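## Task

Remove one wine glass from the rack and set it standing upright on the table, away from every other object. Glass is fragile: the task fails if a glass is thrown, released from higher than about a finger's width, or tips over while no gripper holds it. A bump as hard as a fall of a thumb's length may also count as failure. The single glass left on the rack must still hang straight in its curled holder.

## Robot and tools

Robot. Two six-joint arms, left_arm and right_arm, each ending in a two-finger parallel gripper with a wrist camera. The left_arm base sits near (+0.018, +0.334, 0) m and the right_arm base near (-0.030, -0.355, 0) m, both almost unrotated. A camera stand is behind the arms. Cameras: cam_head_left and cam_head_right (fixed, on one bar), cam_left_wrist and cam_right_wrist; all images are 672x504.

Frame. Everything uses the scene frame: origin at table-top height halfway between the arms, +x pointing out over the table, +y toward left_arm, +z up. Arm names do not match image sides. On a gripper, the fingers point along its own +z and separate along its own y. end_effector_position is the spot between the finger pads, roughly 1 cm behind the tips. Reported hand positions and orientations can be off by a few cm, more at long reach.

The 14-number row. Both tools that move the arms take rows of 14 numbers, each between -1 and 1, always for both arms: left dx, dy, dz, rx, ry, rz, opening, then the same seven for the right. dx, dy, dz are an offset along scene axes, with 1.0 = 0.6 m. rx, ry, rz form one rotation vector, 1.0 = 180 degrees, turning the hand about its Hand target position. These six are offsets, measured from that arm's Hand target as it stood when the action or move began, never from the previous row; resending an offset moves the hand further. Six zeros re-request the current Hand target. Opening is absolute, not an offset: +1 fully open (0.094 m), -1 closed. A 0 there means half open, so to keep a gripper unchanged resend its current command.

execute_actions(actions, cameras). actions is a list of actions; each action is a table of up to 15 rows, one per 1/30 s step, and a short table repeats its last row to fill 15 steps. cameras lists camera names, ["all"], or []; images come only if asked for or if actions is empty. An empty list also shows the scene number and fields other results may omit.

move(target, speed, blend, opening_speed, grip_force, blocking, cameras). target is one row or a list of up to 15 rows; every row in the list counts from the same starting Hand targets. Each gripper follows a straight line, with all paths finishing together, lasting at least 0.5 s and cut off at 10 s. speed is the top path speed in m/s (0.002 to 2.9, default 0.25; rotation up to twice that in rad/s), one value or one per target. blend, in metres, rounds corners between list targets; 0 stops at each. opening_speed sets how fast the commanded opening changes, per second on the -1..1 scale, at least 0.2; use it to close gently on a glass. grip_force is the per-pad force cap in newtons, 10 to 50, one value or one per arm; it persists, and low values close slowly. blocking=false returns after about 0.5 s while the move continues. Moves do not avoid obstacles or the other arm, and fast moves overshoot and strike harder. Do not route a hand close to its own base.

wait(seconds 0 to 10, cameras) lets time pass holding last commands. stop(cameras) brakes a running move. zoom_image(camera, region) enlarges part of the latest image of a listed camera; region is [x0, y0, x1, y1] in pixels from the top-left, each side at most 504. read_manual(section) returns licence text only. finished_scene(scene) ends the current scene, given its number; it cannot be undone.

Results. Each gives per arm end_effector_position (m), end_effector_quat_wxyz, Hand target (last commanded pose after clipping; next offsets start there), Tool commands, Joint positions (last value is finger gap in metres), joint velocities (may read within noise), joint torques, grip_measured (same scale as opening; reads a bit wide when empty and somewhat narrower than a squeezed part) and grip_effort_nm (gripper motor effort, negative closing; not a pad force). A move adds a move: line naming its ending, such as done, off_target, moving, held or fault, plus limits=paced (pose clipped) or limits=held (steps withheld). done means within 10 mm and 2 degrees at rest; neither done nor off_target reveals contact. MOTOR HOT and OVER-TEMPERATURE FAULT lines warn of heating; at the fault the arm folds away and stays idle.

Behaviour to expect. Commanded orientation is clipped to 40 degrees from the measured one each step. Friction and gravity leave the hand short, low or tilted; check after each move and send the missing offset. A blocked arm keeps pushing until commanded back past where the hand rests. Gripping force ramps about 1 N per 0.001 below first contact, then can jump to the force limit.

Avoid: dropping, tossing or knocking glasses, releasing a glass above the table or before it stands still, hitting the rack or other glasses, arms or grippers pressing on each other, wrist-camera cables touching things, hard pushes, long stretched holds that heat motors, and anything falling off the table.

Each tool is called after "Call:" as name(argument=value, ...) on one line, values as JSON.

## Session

Call:
execute_actions(actions=[])

Scene clock: 0.00 s.
left_arm: end_effector_position=(+0.4101, +0.3235, +0.0839) grip_measured=+1.000 grip_effort_nm=n/a end_effector_quat_wxyz=(+0.576, +0.007, +0.817, +0.026) | right_arm: end_effector_position=(+0.3684, -0.3680, +0.0943) grip_measured=+1.000 grip_effort_nm=n/a end_effector_quat_wxyz=(+0.570, +0.016, +0.821, -0.038)
Joint positions: left_arm=[-0.097 1.571 0.344 0.884 -0.103 0.018 0.094] | right_arm=[0.006 1.528 0.394 0.778 0.084 -0.016 0.094]
Joint velocities: within noise
Joint torques (N m): no reading
Heat: left arm: 33 °C; right arm: 41 °C.
Hand target: left_arm +0.4134, +0.3232, +0.0917; +0.586, +0.006, +0.810, +0.026 | right_arm +0.3724, -0.3680, +0.1047; +0.582, +0.016, +0.812, -0.038
Tool commands: left_gripper/opening=+1.0 right_gripper/opening=+1.0
camera_calibration:
cam_left_wrist: T_world_to_cam=[[-0.0260503, -0.987252, -0.157017, 0.348387], [-0.856056, 0.103143, -0.506488, 0.382881], [0.516226, 0.121221, -0.84783, -0.0693617], [0, 0, 0, 1]] pos_world=[0.372649, 0.312863, 0.18982]
cam_right_wrist: T_world_to_cam=[[-0.128264, -0.98978, -0.0623155, -0.304588], [-0.866361, 0.142407, -0.478685, 0.433488], [0.482667, -0.00741024, -0.875772, 0.0139961], [0, 0, 0, 1]] pos_world=[0.329734, -0.363104, 0.200781]

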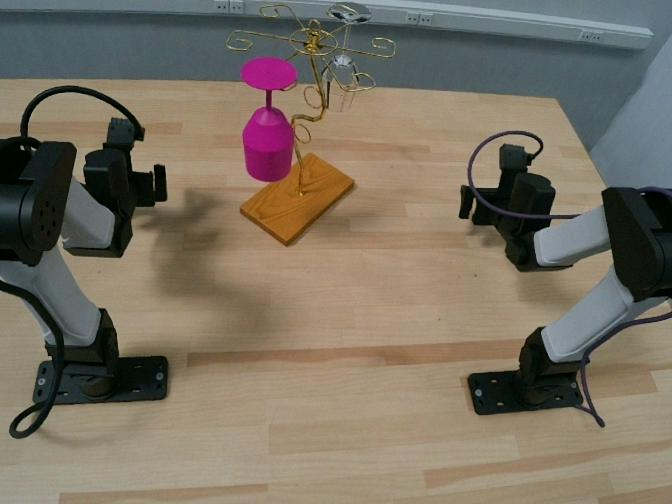

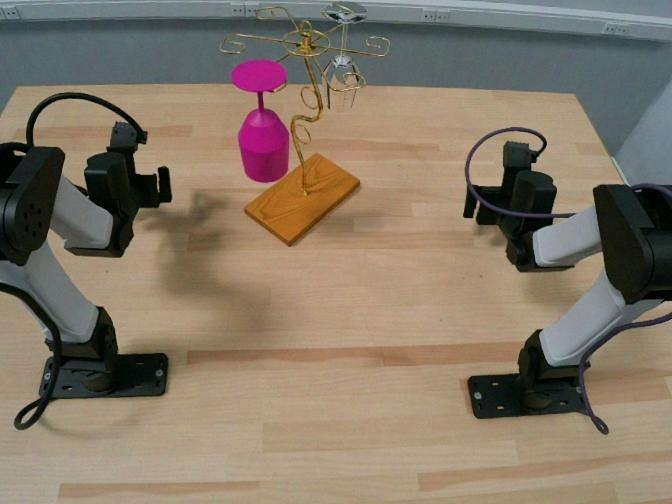

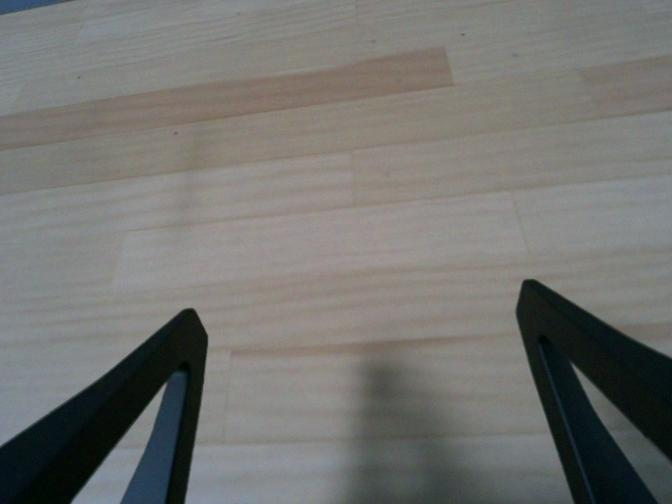

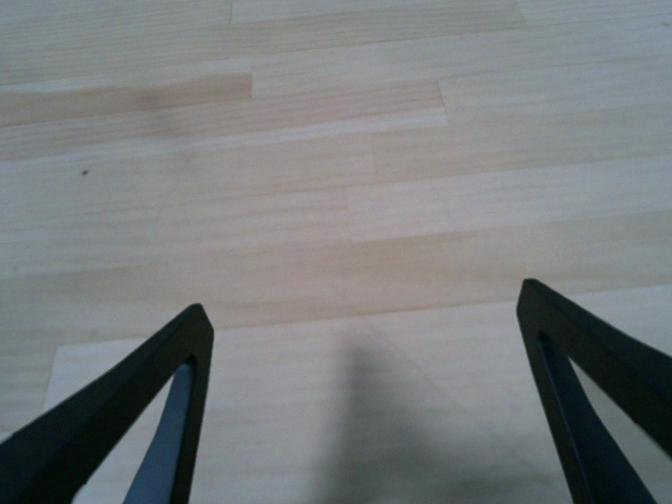

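Call:
zoom_image(camera="cam_head_left", region=[210, 0, 410, 120])

Call:
zoom_image(camera="cam_head_right", region=[210, 0, 410, 120])

Call:
zoom_image(camera="cam_head_left", region=[220, 30, 360, 250])

Call:
zoom_image(camera="cam_head_right", region=[220, 30, 370, 250])

Scaled by 2.520 from the camera's 672x504 image, which has a finer 960x720 frame.

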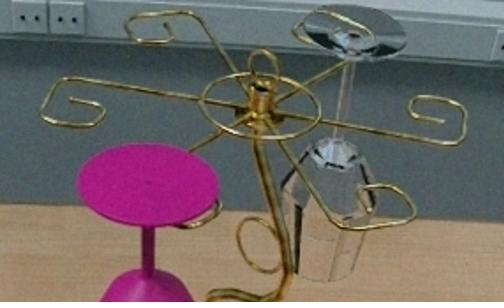

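Scaled by 2.520 from the camera's 672x504 image, which has a finer 960x720 frame.

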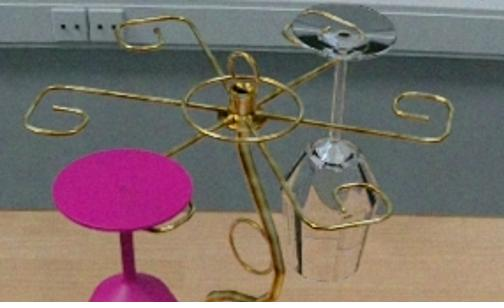

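Scaled by 2.291 from the camera's 672x504 image, which has a finer 960x720 frame.

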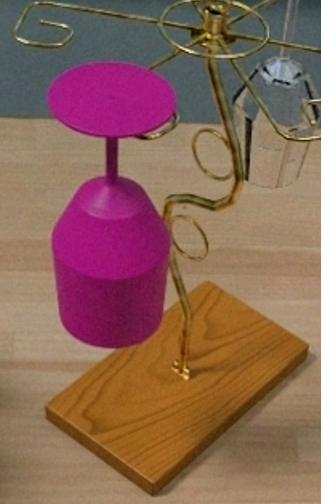

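Scaled by 2.291 from the camera's 672x504 image, which has a finer 960x720 frame.

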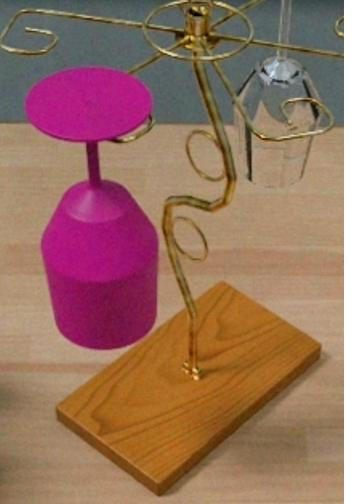

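Call:
move(target=[[-0.0973,0.0872,0.0838,-0.0369,0.3137,0.0377,1,0,0,0,0,0,0,1],[-0.1373,-0.2103,0.3638,-0.4023,0.2258,-0.3245,1,0,0,0,0,0,0,1],[-0.1843,-0.2497,0.2388,-0.6794,0.632,0.1157,1,0,0,0,0,0,0,1]], speed=0.4, blend=[0.02,0.02,0], cameras=["cam_head_left","cam_head_right","cam_left_wrist"])

Scene clock: 11.53 s.
left_arm: end_effector_position=(+0.3034, +0.1757, +0.2364) grip_measured=+1.000 grip_effort_nm=0.03 end_effector_quat_wxyz=(+0.469, +0.501, -0.508, +0.520) | right_arm: end_effector_position=(+0.3684, -0.3680, +0.0943) grip_measured=+1.000 grip_effort_nm=-0.01 end_effector_quat_wxyz=(+0.570, +0.016, +0.821, -0.038)
Joint positions: left_arm=[0.032 1.769 1.254 -1.577 1.549 -0.991 0.094] | right_arm=[0.006 1.528 0.394 0.778 0.084 -0.016 0.094]
Joint torques (N m): left_arm=[-0.73 -5.9 5.2 -0.37 0.8 -0.04] | right_arm=[-0.35 -6.19 5.82 2.23 -0.05 0.03]
Heat: left arm: 34 °C; right arm: 42 °C.
Hand target: left_arm +0.3027, +0.1733, +0.2350; +0.484, +0.505, -0.496, +0.515 | right_arm +0.3724, -0.3680, +0.1047; +0.582, +0.016, +0.812, -0.038
Off the commanded pose: left_arm 0.003 m, 2 deg | right_arm 0.011 m, 2 deg.
joint sent to its limit (left arm) — joint 4 (wrist pitch), lower limit. The joint targets still meet the commanded pose.
move: off_target (right_arm)
camera_calibration:
cam_left_wrist: T_world_to_cam=[[0.983776, 0.047383, 0.173033, -0.342498], [-0.165494, 0.612041, 0.773316, -0.217493], [-0.0692611, -0.789405, 0.609953, 0.12594], [0, 0, 0, 1]] pos_world=[0.309671, 0.248761, 0.150636]
Images, in order (width x height): cam_head_left 672x504, cam_head_right 672x504, cam_left_wrist 672x504.

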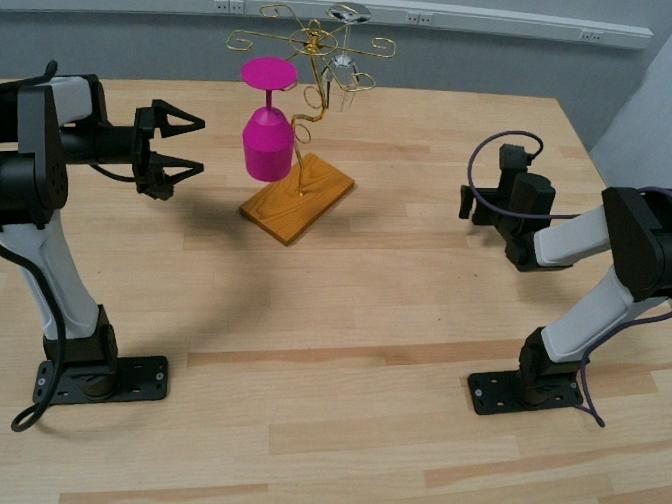

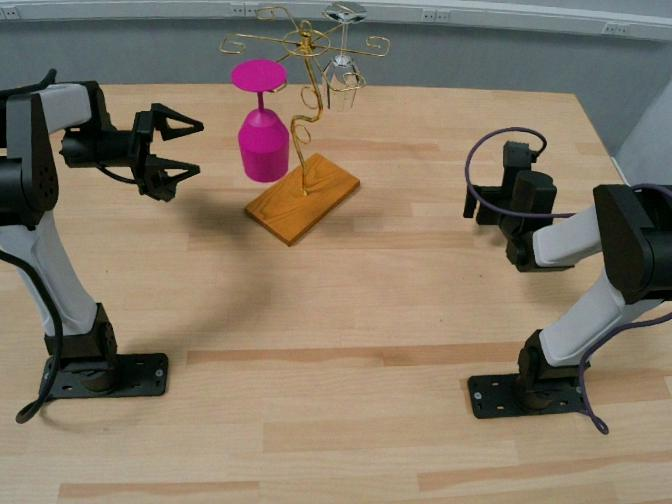

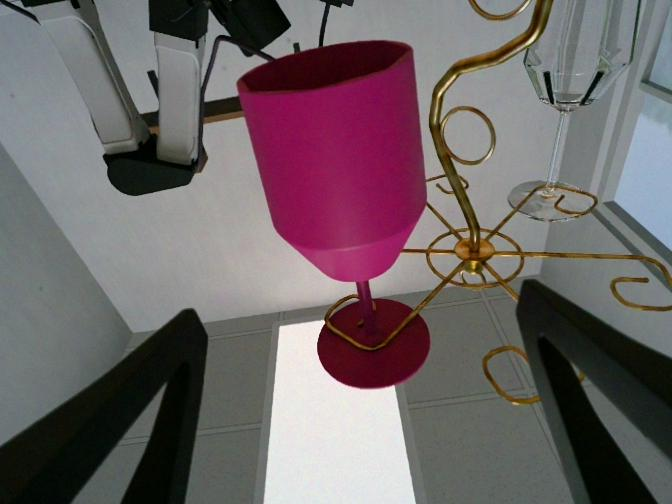

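Call:
move(target=[0.0175, -0.0667, -0.033, 0, 0, -0.0428, 1, 0, 0, 0, 0, 0, 0, 1], speed=0.1, cameras=["cam_head_left", "cam_left_wrist"])

Scene clock: 14.93 s.
left_arm: end_effector_position=(+0.3075, +0.1355, +0.2100) grip_measured=+1.000 grip_effort_nm=0.03 end_effector_quat_wxyz=(+0.519, +0.481, -0.526, +0.471) | right_arm: end_effector_position=(+0.3684, -0.3680, +0.0943) grip_measured=+1.000 grip_effort_nm=-0.01 end_effector_quat_wxyz=(+0.570, +0.016, +0.821, -0.038)
Joint positions: left_arm=[-0.107 1.922 1.33 -1.563 1.551 -0.989 0.094] | right_arm=[0.006 1.528 0.394 0.778 0.084 -0.016 0.094]
Joint torques (N m): left_arm=[-0.24 -6.49 8.9 -0.44 0.74 0.08] | right_arm=[-0.25 -6.2 5.85 2.21 -0.04 0.04]
Heat: left arm: 34 °C; right arm: 42 °C.
Hand target: left_arm +0.3133, +0.1334, +0.2152; +0.517, +0.471, -0.529, +0.481 | right_arm +0.3724, -0.3680, +0.1047; +0.582, +0.016, +0.812, -0.038
Off the commanded pose: left_arm 0.008 m, 2 deg | right_arm 0.011 m, 2 deg.
move: off_target (right_arm)
camera_calibration:
cam_left_wrist: T_world_to_cam=[[0.989807, -0.0881544, 0.111853, -0.310714], [-0.0322064, 0.626495, 0.77876, -0.215872], [-0.138726, -0.774424, 0.61727, 0.128359], [0, 0, 0, 1]] pos_world=[0.318401, 0.207256, 0.123635]
Images, in order (width x height): cam_head_left 672x504, cam_left_wrist 672x504.

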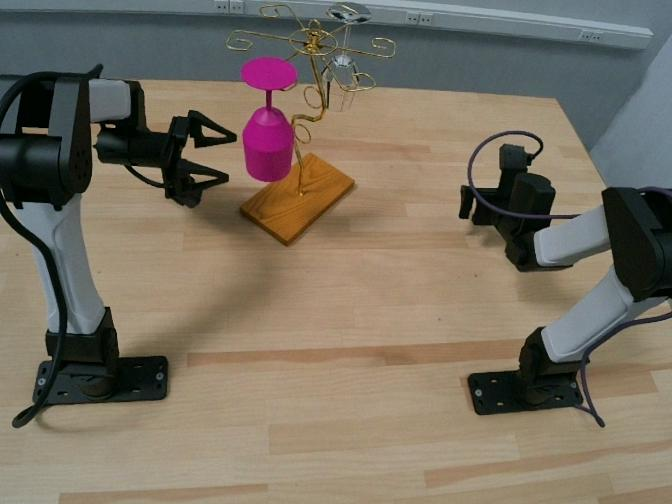

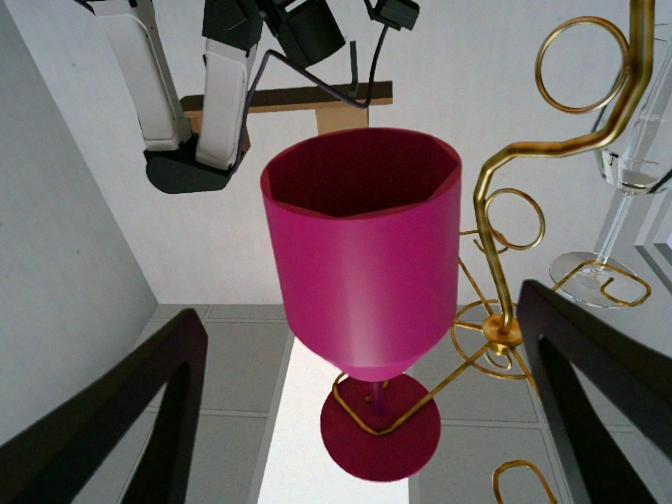

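Call:
execute_actions(actions=[], cameras=["cam_head_left"])

Call:
zoom_image(camera="cam_head_left", region=[80, 40, 320, 220])

Scene clock: 15.03 s.
left_arm: end_effector_position=(+0.3075, +0.1355, +0.2100) grip_measured=+1.000 grip_effort_nm=0.03 end_effector_quat_wxyz=(+0.519, +0.481, -0.526, +0.472) | right_arm: end_effector_position=(+0.3684, -0.3680, +0.0943) grip_measured=+1.000 grip_effort_nm=-0.01 end_effector_quat_wxyz=(+0.570, +0.016, +0.821, -0.038)
Joint positions: left_arm=[-0.107 1.922 1.33 -1.563 1.551 -0.989 0.094] | right_arm=[0.006 1.528 0.394 0.778 0.084 -0.016 0.094]
Joint velocities: within noise
Joint torques (N m): left_arm=[-0.57 -6.61 9.09 -0.5 0.79 0.13] | right_arm=[-0.29 -6.23 5.72 2.23 -0.05 0.05]
Heat: left arm: 34 °C; right arm: 42 °C.
Hand target: left_arm +0.3133, +0.1334, +0.2152; +0.517, +0.471, -0.529, +0.481 | right_arm +0.3724, -0.3680, +0.1047; +0.582, +0.016, +0.812, -0.038
Tool commands: left_gripper/opening=+1.0 right_gripper/opening=+1.0
Off the commanded pose: left_arm 0.008 m, 2 deg | right_arm 0.011 m, 2 deg.
Images, in order (width x height): cam_head_left 672x504.

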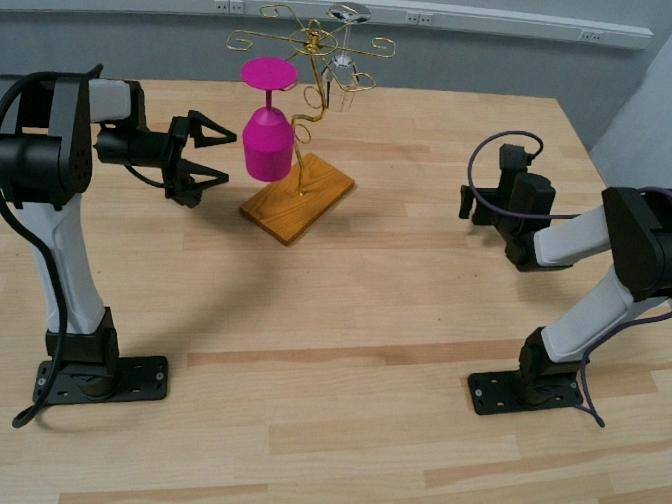

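Scaled by 2.100 from the camera's 672x504 image, which has a finer 960x720 frame.

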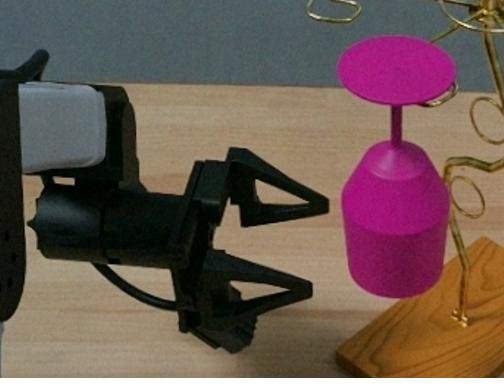

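Call:
move(target=[0.0098, -0.0197, 0.0097, 0, 0, -0.0106, 1, 0, 0, 0, 0, 0, 0, 1], speed=0.08, cameras=["cam_head_left", "cam_left_wrist"])

Call:
zoom_image(camera="cam_head_left", region=[150, 40, 350, 190])

Scene clock: 17.90 s.
left_arm: end_effector_position=(+0.3145, +0.1246, +0.2157) grip_measured=+1.000 grip_effort_nm=0.03 end_effector_quat_wxyz=(+0.520, +0.465, -0.540, +0.471) | right_arm: end_effector_position=(+0.3684, -0.3680, +0.0943) grip_measured=+1.000 grip_effort_nm=-0.01 end_effector_quat_wxyz=(+0.570, +0.016, +0.821, -0.038)
Joint positions: left_arm=[-0.139 1.951 1.402 -1.563 1.552 -1.004 0.094] | right_arm=[0.006 1.528 0.394 0.778 0.084 -0.016 0.094]
Joint torques (N m): left_arm=[-0.31 -6.63 9.14 -0.51 0.74 -0.03] | right_arm=[-0.24 -6.19 5.87 2.25 -0.03 0.03]
Heat: left arm: 35 °C; right arm: 42 °C.
Hand target: left_arm +0.3192, +0.1215, +0.2210; +0.525, +0.462, -0.536, +0.473 | right_arm +0.3724, -0.3680, +0.1047; +0.582, +0.016, +0.812, -0.038
Off the commanded pose: left_arm 0.008 m, 1 deg | right_arm 0.011 m, 2 deg.
move: off_target (right_arm)
camera_calibration:
cam_left_wrist: T_world_to_cam=[[0.983086, -0.119071, 0.139156, -0.319245], [-0.0335078, 0.630049, 0.775832, -0.212709], [-0.180054, -0.767373, 0.615402, 0.12986], [0, 0, 0, 1]] pos_world=[0.3301, 0.195655, 0.129536]
Images, in order (width x height): cam_head_left 672x504, cam_left_wrist 672x504.

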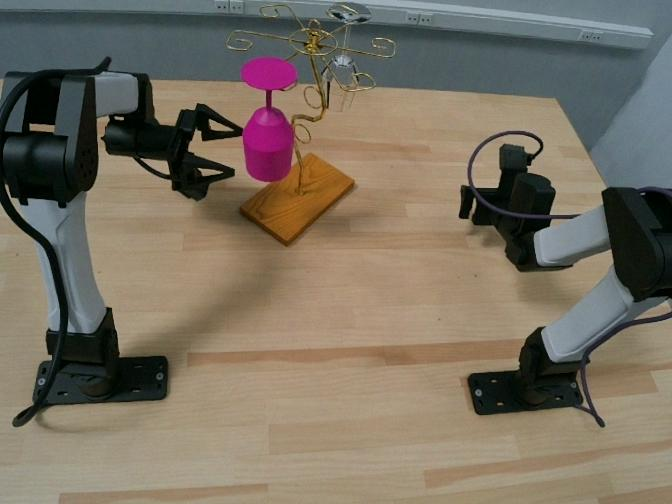

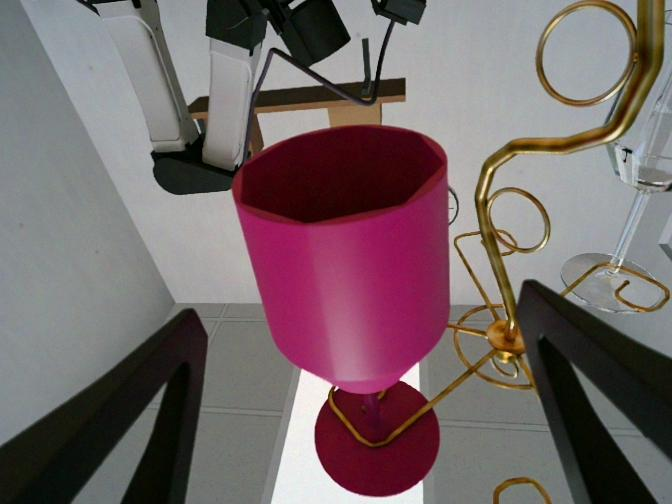

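Scaled by 2.520 from the camera's 672x504 image, which has a finer 960x720 frame.

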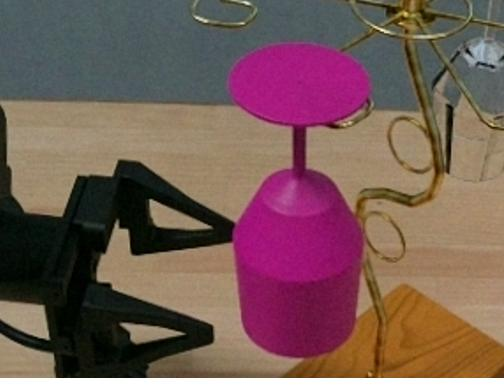

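Call:
zoom_image(camera="cam_left_wrist", region=[140, 220, 600, 460])

Scaled by 1.096 from the camera's 672x504 image, which has a finer 960x720 frame.

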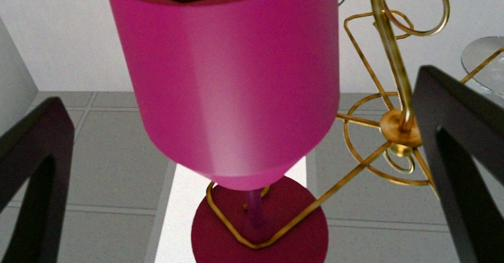

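Call:
move(target=[-0.009, -0.0367, 0.0272, 0, 0, -0.0189, 1, 0, 0, 0, 0, 0, 0, 1], speed=0.06, cameras=["cam_head_left", "cam_left_wrist"])

Call:
zoom_image(camera="cam_head_left", region=[180, 50, 330, 200])

Call:
zoom_image(camera="cam_left_wrist", region=[140, 120, 600, 480])

Scene clock: 21.33 s.
left_arm: end_effector_position=(+0.3093, +0.1025, +0.2321) grip_measured=+1.000 grip_effort_nm=0.03 end_effector_quat_wxyz=(+0.537, +0.447, -0.554, +0.452) | right_arm: end_effector_position=(+0.3684, -0.3680, +0.0943) grip_measured=+1.000 grip_effort_nm=-0.01 end_effector_quat_wxyz=(+0.570, +0.016, +0.821, -0.038)
Joint positions: left_arm=[-0.209 1.951 1.479 -1.567 1.556 -1.082 0.094] | right_arm=[0.006 1.528 0.394 0.778 0.084 -0.016 0.094]
Joint torques (N m): left_arm=[-0.62 -7.02 8.87 -0.36 0.82 -0.12] | right_arm=[-0.28 -6.12 5.9 2.23 -0.03 0.06]
Heat: left arm: 35 °C; right arm: 43 °C.
Hand target: left_arm +0.3137, +0.0995, +0.2373; +0.539, +0.446, -0.550, +0.457 | right_arm +0.3724, -0.3680, +0.1047; +0.582, +0.016, +0.812, -0.038
Off the commanded pose: left_arm 0.007 m, 1 deg | right_arm 0.011 m, 2 deg.
move: off_target (right_arm)
camera_calibration:
cam_left_wrist: T_world_to_cam=[[0.973617, -0.184259, 0.134604, -0.308368], [0.0125581, 0.632256, 0.774658, -0.225939], [-0.227842, -0.75253, 0.617889, 0.114578], [0, 0, 0, 1]] pos_world=[0.329175, 0.172255, 0.145736]
Images, in order (width x height): cam_head_left 672x504, cam_left_wrist 672x504.

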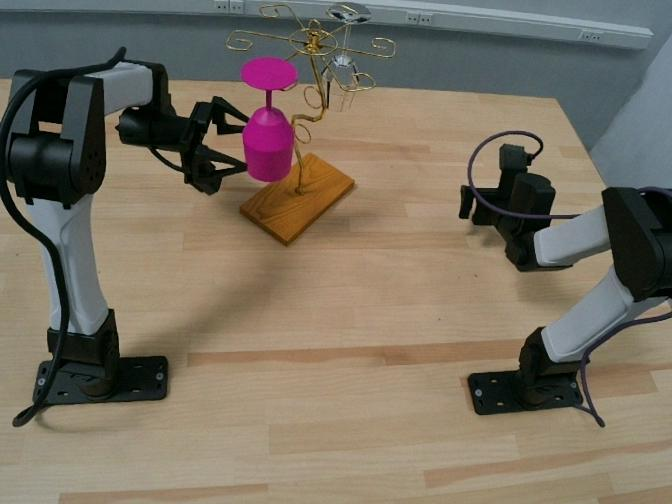

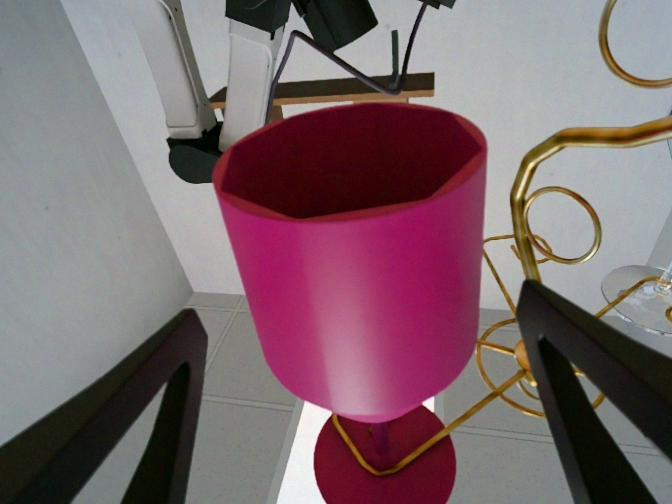

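Scaled by 3.360 from the camera's 672x504 image, which has a finer 960x720 frame.

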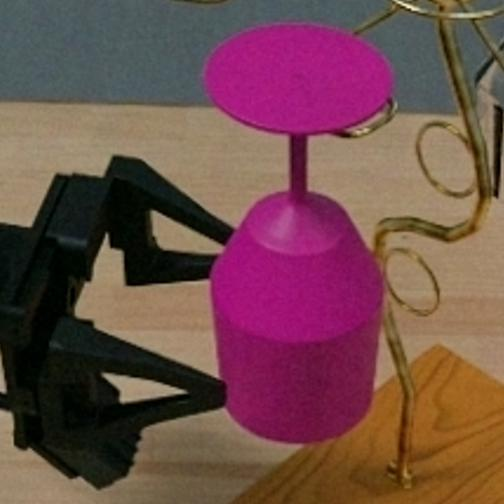

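Scaled by 1.096 from the camera's 672x504 image, which has a finer 960x720 frame.

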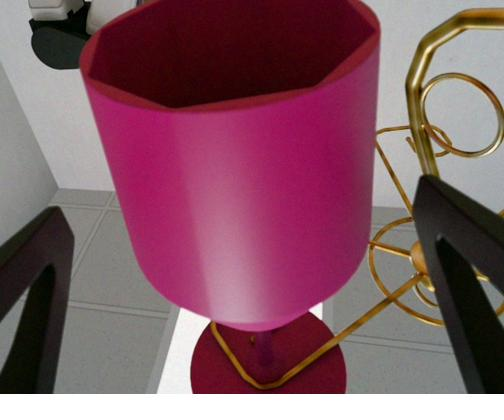

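Call:
move(target=[-0.006, -0.0408, -0.0052, 0, 0, -0.0228, 1, 0, 0, 0, 0, 0, 0, 1], speed=0.05, cameras=["cam_head_left", "cam_left_wrist"])

Call:
zoom_image(camera="cam_head_left", region=[180, 50, 330, 200])

Call:
zoom_image(camera="cam_left_wrist", region=[140, 120, 600, 480])

Scene clock: 23.63 s.
left_arm: end_effector_position=(+0.3053, +0.0789, +0.2290) grip_measured=+1.000 grip_effort_nm=0.03 end_effector_quat_wxyz=(+0.555, +0.430, -0.567, +0.430) | right_arm: end_effector_position=(+0.3684, -0.3680, +0.0943) grip_measured=+1.000 grip_effort_nm=-0.01 end_effector_quat_wxyz=(+0.570, +0.016, +0.821, -0.038)
Joint positions: left_arm=[-0.28 2.002 1.539 -1.565 1.556 -1.104 0.094] | right_arm=[0.006 1.528 0.394 0.778 0.084 -0.016 0.094]
Joint torques (N m): left_arm=[-0.61 -7.23 9.42 -0.29 0.78 -0.05] | right_arm=[-0.29 -6.22 5.86 2.24 0 0.03]
Heat: left arm: 35 °C; right arm: 43 °C.
Hand target: left_arm +0.3102, +0.0750, +0.2344; +0.555, +0.425, -0.565, +0.438 | right_arm +0.3724, -0.3680, +0.1047; +0.582, +0.016, +0.812, -0.038
Off the commanded pose: left_arm 0.008 m, 1 deg | right_arm 0.011 m, 2 deg.
move: off_target (right_arm)
camera_calibration:
cam_left_wrist: T_world_to_cam=[[0.959346, -0.252969, 0.125145, -0.296436], [0.0644559, 0.628074, 0.775479, -0.224167], [-0.274773, -0.735887, 0.618846, 0.110688], [0, 0, 0, 1]] pos_world=[0.329247, 0.147258, 0.142436]
Images, in order (width x height): cam_head_left 672x504, cam_left_wrist 672x504.

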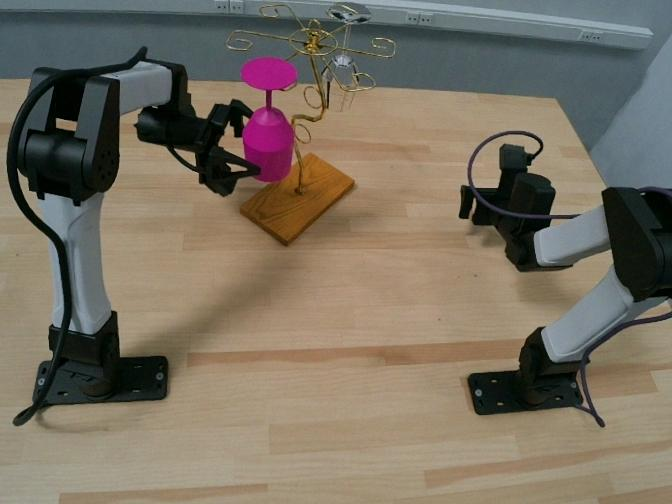

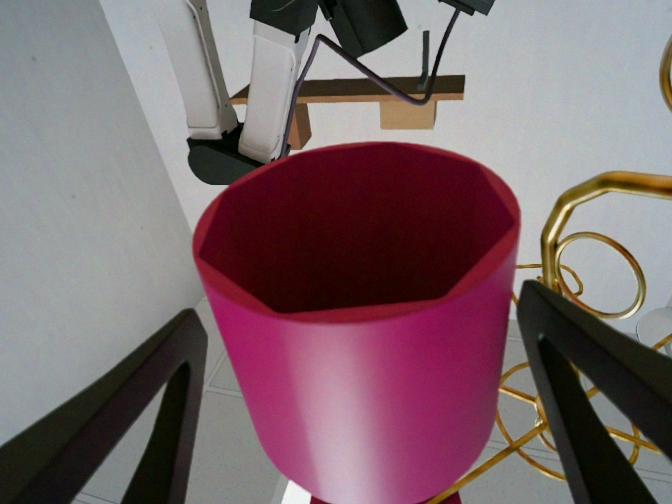

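Scaled by 3.360 from the camera's 672x504 image, which has a finer 960x720 frame.

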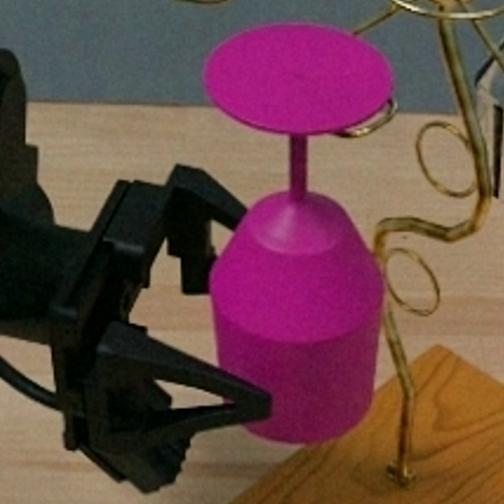

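Scaled by 1.096 from the camera's 672x504 image, which has a finer 960x720 frame.

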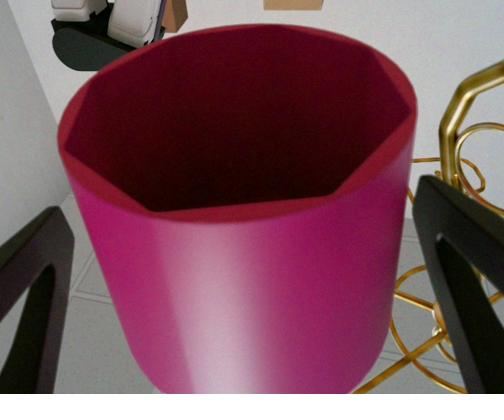

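Call:
move(target=[-0.0047, -0.0315, 0, 0, 0, -0.015, 1, 0, 0, 0, 0, 0, 0, 1], speed=0.05, cameras=["cam_head_left", "cam_head_right", "cam_left_wrist"])

Call:
zoom_image(camera="cam_head_left", region=[200, 50, 320, 200])

Call:
zoom_image(camera="cam_head_right", region=[160, 50, 310, 200])

Scene clock: 26.13 s.
left_arm: end_effector_position=(+0.3027, +0.0601, +0.2286) grip_measured=+1.000 grip_effort_nm=0.03 end_effector_quat_wxyz=(+0.567, +0.415, -0.578, +0.415) | right_arm: end_effector_position=(+0.3684, -0.3680, +0.0943) grip_measured=+1.000 grip_effort_nm=-0.01 end_effector_quat_wxyz=(+0.570, +0.016, +0.821, -0.038)
Joint positions: left_arm=[-0.334 2.04 1.596 -1.555 1.558 -1.133 0.094] | right_arm=[0.006 1.528 0.394 0.778 0.084 -0.016 0.094]
Joint torques (N m): left_arm=[-0.59 -7.53 9.58 -0.22 0.82 -0.1] | right_arm=[-0.23 -6.17 5.86 2.23 -0.03 0.04]
Heat: left arm: 36 °C; right arm: 43 °C.
Hand target: left_arm +0.3073, +0.0561, +0.2342; +0.565, +0.412, -0.575, +0.424 | right_arm +0.3724, -0.3680, +0.1047; +0.582, +0.016, +0.812, -0.038
Off the commanded pose: left_arm 0.008 m, 1 deg | right_arm 0.011 m, 2 deg.
move: off_target (right_arm)
camera_calibration:
cam_left_wrist: T_world_to_cam=[[0.94473, -0.303332, 0.1244, -0.29101], [0.0983935, 0.624276, 0.774983, -0.22188], [-0.312737, -0.719909, 0.619618, 0.106708], [0, 0, 0, 1]] pos_world=[0.330129, 0.127061, 0.142036]
Images, in order (width x height): cam_head_left 672x504, cam_head_right 672x504, cam_left_wrist 672x504.

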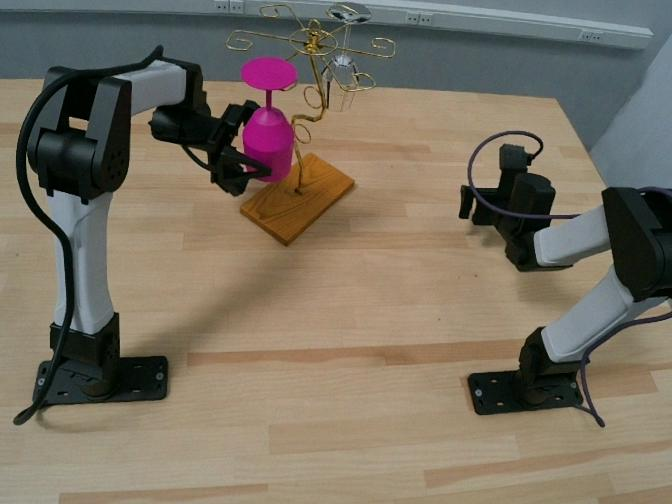

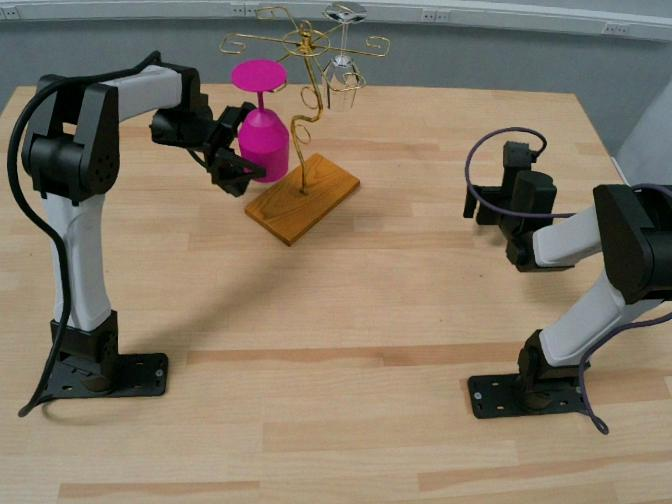

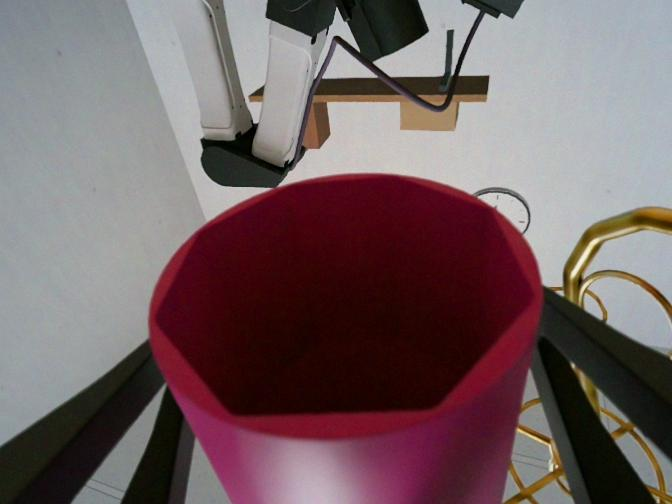

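Scaled by 3.360 from the camera's 672x504 image, which has a finer 960x720 frame.

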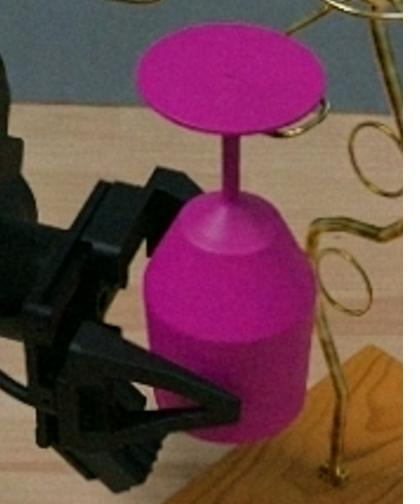

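Scaled by 3.360 from the camera's 672x504 image, which has a finer 960x720 frame.

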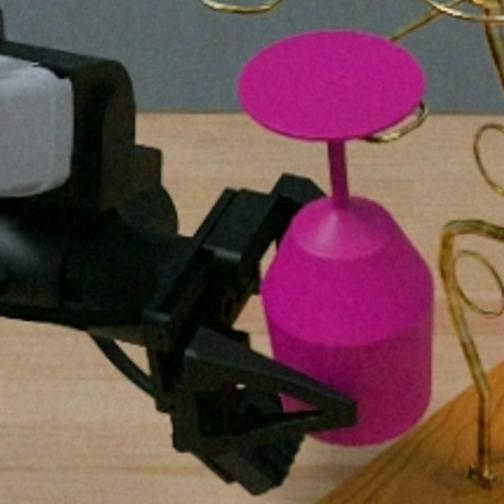

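Call:
move(target=[-0.0037, -0.0115, 0.0005, 0, 0, -0.005, 1, 0, 0, 0, 0, 0, 0, 1], speed=0.05, cameras=["cam_head_left", "cam_head_right", "cam_left_wrist"])

Call:
zoom_image(camera="cam_head_left", region=[200, 50, 320, 200])

Call:
zoom_image(camera="cam_head_right", region=[180, 50, 330, 200])

Scene clock: 28.97 s.
left_arm: end_effector_position=(+0.3011, +0.0539, +0.2290) grip_measured=+1.000 grip_effort_nm=0.03 end_effector_quat_wxyz=(+0.571, +0.409, -0.581, +0.411) | right_arm: end_effector_position=(+0.3684, -0.3680, +0.0943) grip_measured=+1.000 grip_effort_nm=-0.01 end_effector_quat_wxyz=(+0.570, +0.016, +0.821, -0.038)
Joint positions: left_arm=[-0.352 2.046 1.61 -1.54 1.559 -1.155 0.094] | right_arm=[0.006 1.528 0.394 0.778 0.084 -0.016 0.094]
Joint torques (N m): left_arm=[-0.88 -7.94 9.44 -0.13 0.89 0.06] | right_arm=[-0.25 -6.22 5.78 2.21 -0.04 0.04]
Heat: left arm: 37 °C; right arm: 43 °C.
Hand target: left_arm +0.3051, +0.0493, +0.2346; +0.568, +0.408, -0.578, +0.420 | right_arm +0.3724, -0.3680, +0.1047; +0.582, +0.016, +0.812, -0.038
Off the commanded pose: left_arm 0.008 m, 1 deg | right_arm 0.011 m, 2 deg.
move: off_target (right_arm)
camera_calibration:
cam_left_wrist: T_world_to_cam=[[0.93934, -0.31934, 0.12515, -0.289144], [0.108732, 0.623314, 0.774375, -0.221112], [-0.325297, -0.713794, 0.620226, 0.104757], [0, 0, 0, 1]] pos_world=[0.329723, 0.120262, 0.142437]
Images, in order (width x height): cam_head_left 672x504, cam_head_right 672x504, cam_left_wrist 672x504.

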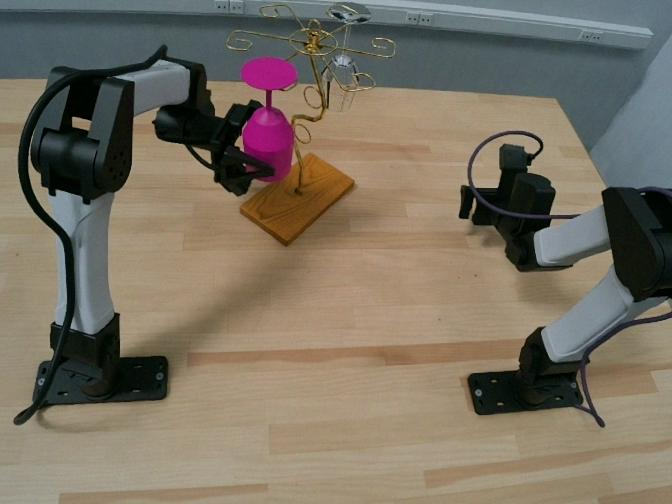

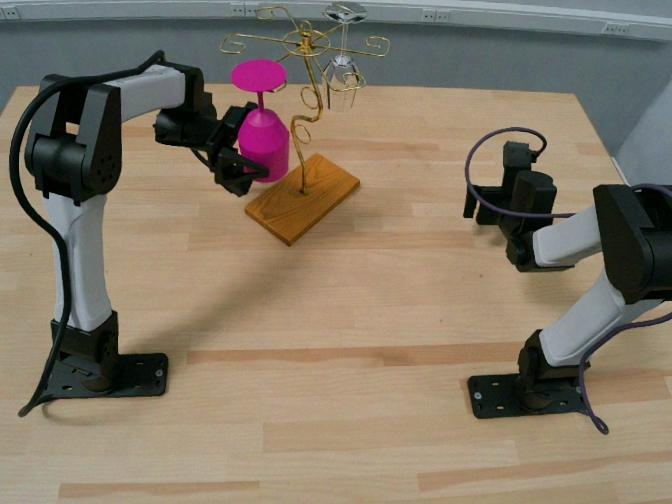

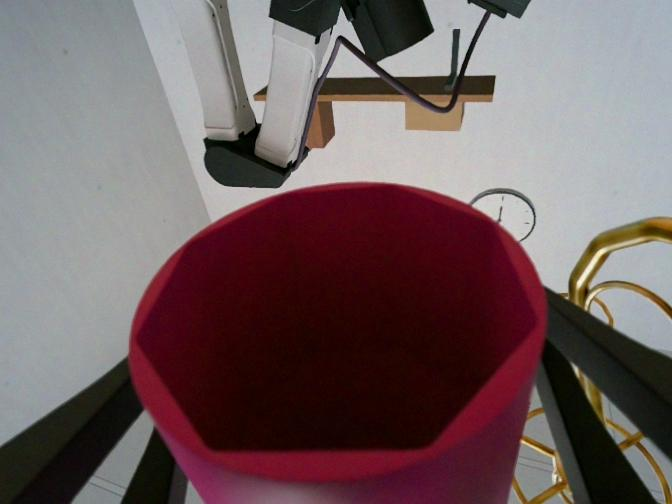

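Scaled by 3.360 from the camera's 672x504 image, which has a finer 960x720 frame.

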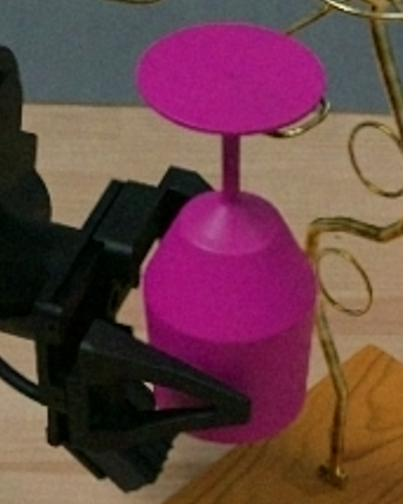

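Scaled by 3.360 from the camera's 672x504 image, which has a finer 960x720 frame.

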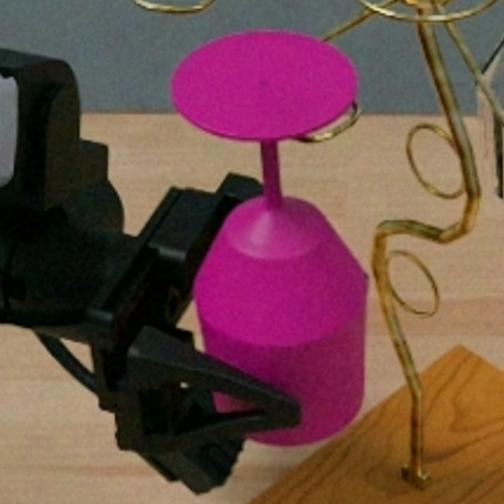

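Call:
move(target=[0, 0, 0, 0, 0, 0, -1, 0, 0, 0, 0, 0, 0, 1], opening_speed=0.4, grip_force=[30, 50], cameras=["cam_head_left", "cam_left_wrist"])

Call:
zoom_image(camera="cam_head_left", region=[200, 30, 320, 200])

Scene clock: 34.70 s.
left_arm: end_effector_position=(+0.3012, +0.0539, +0.2290) grip_measured=+0.678 grip_effort_nm=-0.62 end_effector_quat_wxyz=(+0.571, +0.410, -0.581, +0.411) | right_arm: end_effector_position=(+0.3684, -0.3680, +0.0943) grip_measured=+1.000 grip_effort_nm=-0.01 end_effector_quat_wxyz=(+0.570, +0.016, +0.821, -0.038)
Joint positions: left_arm=[-0.352 2.046 1.61 -1.539 1.559 -1.155 0.079] | right_arm=[0.006 1.528 0.394 0.778 0.084 -0.016 0.094]
Joint torques (N m): left_arm=[-0.68 -7.68 9.39 -0.22 0.86 -0.06] | right_arm=[-0.28 -6.17 5.83 2.24 -0.03 0.05]
Heat: left arm: 37 °C; right arm: 43 °C.
Hand target: left_arm +0.3049, +0.0498, +0.2346; +0.573, +0.403, -0.579, +0.417 (not the last commanded pose) | right_arm +0.3724, -0.3680, +0.1047; +0.582, +0.016, +0.812, -0.038
Off the commanded pose: left_arm 0.008 m, 1 deg | right_arm 0.011 m, 2 deg.
grip_force (N): 30, 50
move: off_target (right_arm)
camera_calibration:
cam_left_wrist: T_world_to_cam=[[0.93934, -0.31934, 0.12515, -0.289225], [0.108732, 0.623314, 0.774375, -0.221046], [-0.325297, -0.713794, 0.620226, 0.104852], [0, 0, 0, 1]] pos_world=[0.329823, 0.120262, 0.142337]
Images, in order (width x height): cam_head_left 672x504, cam_left_wrist 672x504.

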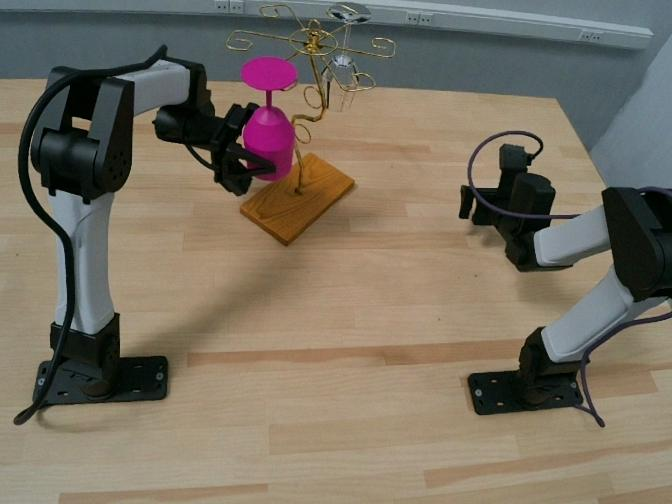

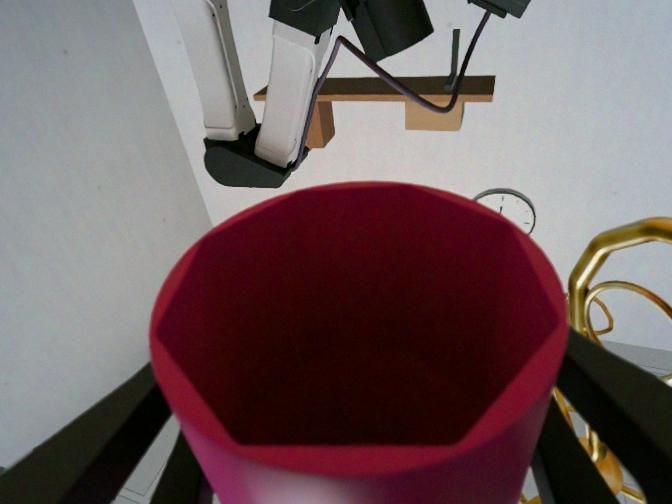

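Scaled by 2.965 from the camera's 672x504 image, which has a finer 960x720 frame.

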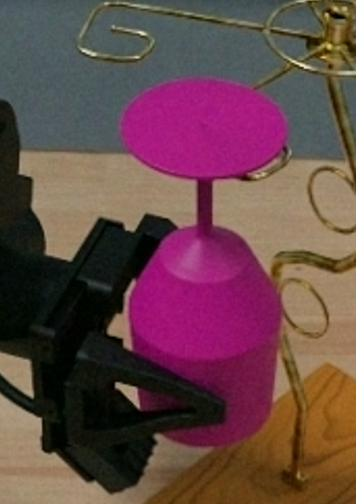

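Call:
move(target=[0, 0, 0.042, 0, 0, 0, -1, 0, 0, 0, 0, 0, 0, 1], speed=0.05, cameras=["cam_head_left", "cam_head_right"])

Call:
zoom_image(camera="cam_head_left", region=[230, 20, 330, 120])

Call:
zoom_image(camera="cam_head_right", region=[215, 20, 315, 120])

Scene clock: 36.10 s.
left_arm: end_effector_position=(+0.3061, +0.0522, +0.2418) grip_measured=+0.678 grip_effort_nm=-0.62 end_effector_quat_wxyz=(+0.573, +0.414, -0.578, +0.407) | right_arm: end_effector_position=(+0.3684, -0.3680, +0.0943) grip_measured=+1.000 grip_effort_nm=-0.01 end_effector_quat_wxyz=(+0.570, +0.016, +0.821, -0.038)
Joint positions: left_arm=[-0.352 2.046 1.666 -1.554 1.559 -1.211 0.079] | right_arm=[0.006 1.528 0.394 0.778 0.084 -0.016 0.094]
Joint torques (N m): left_arm=[-0.62 -10.18 9.51 -0.31 0.84 0.01] | right_arm=[-0.2 -6.15 5.89 2.23 -0.05 0.06]
Heat: left arm: 38 °C; right arm: 43 °C.
Hand target: left_arm +0.3048, +0.0498, +0.2598; +0.573, +0.403, -0.579, +0.417 | right_arm +0.3724, -0.3680, +0.1047; +0.582, +0.016, +0.812, -0.038
Off the commanded pose: left_arm 0.018 m, 2 deg | right_arm 0.011 m, 2 deg.
grip_force (N): 30, 50
move: off_target (left_arm, right_arm)
Images, in order (width x height): cam_head_left 672x504, cam_head_right 672x504.

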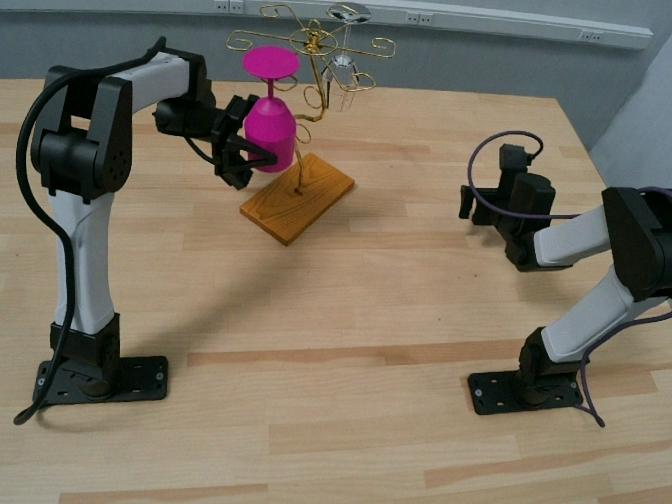

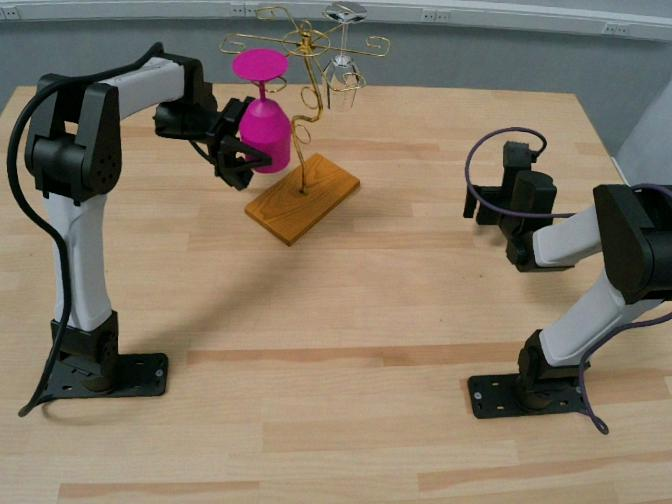

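Scaled by 5.040 from the camera's 672x504 image, which has a finer 960x720 frame.

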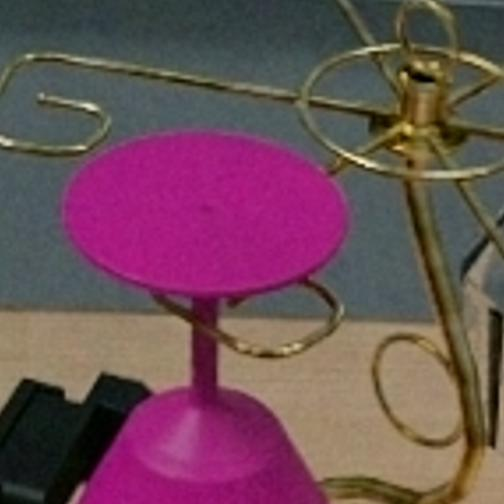

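Scaled by 5.040 from the camera's 672x504 image, which has a finer 960x720 frame.

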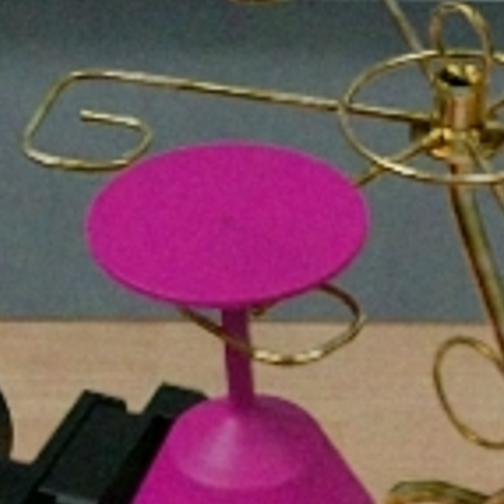

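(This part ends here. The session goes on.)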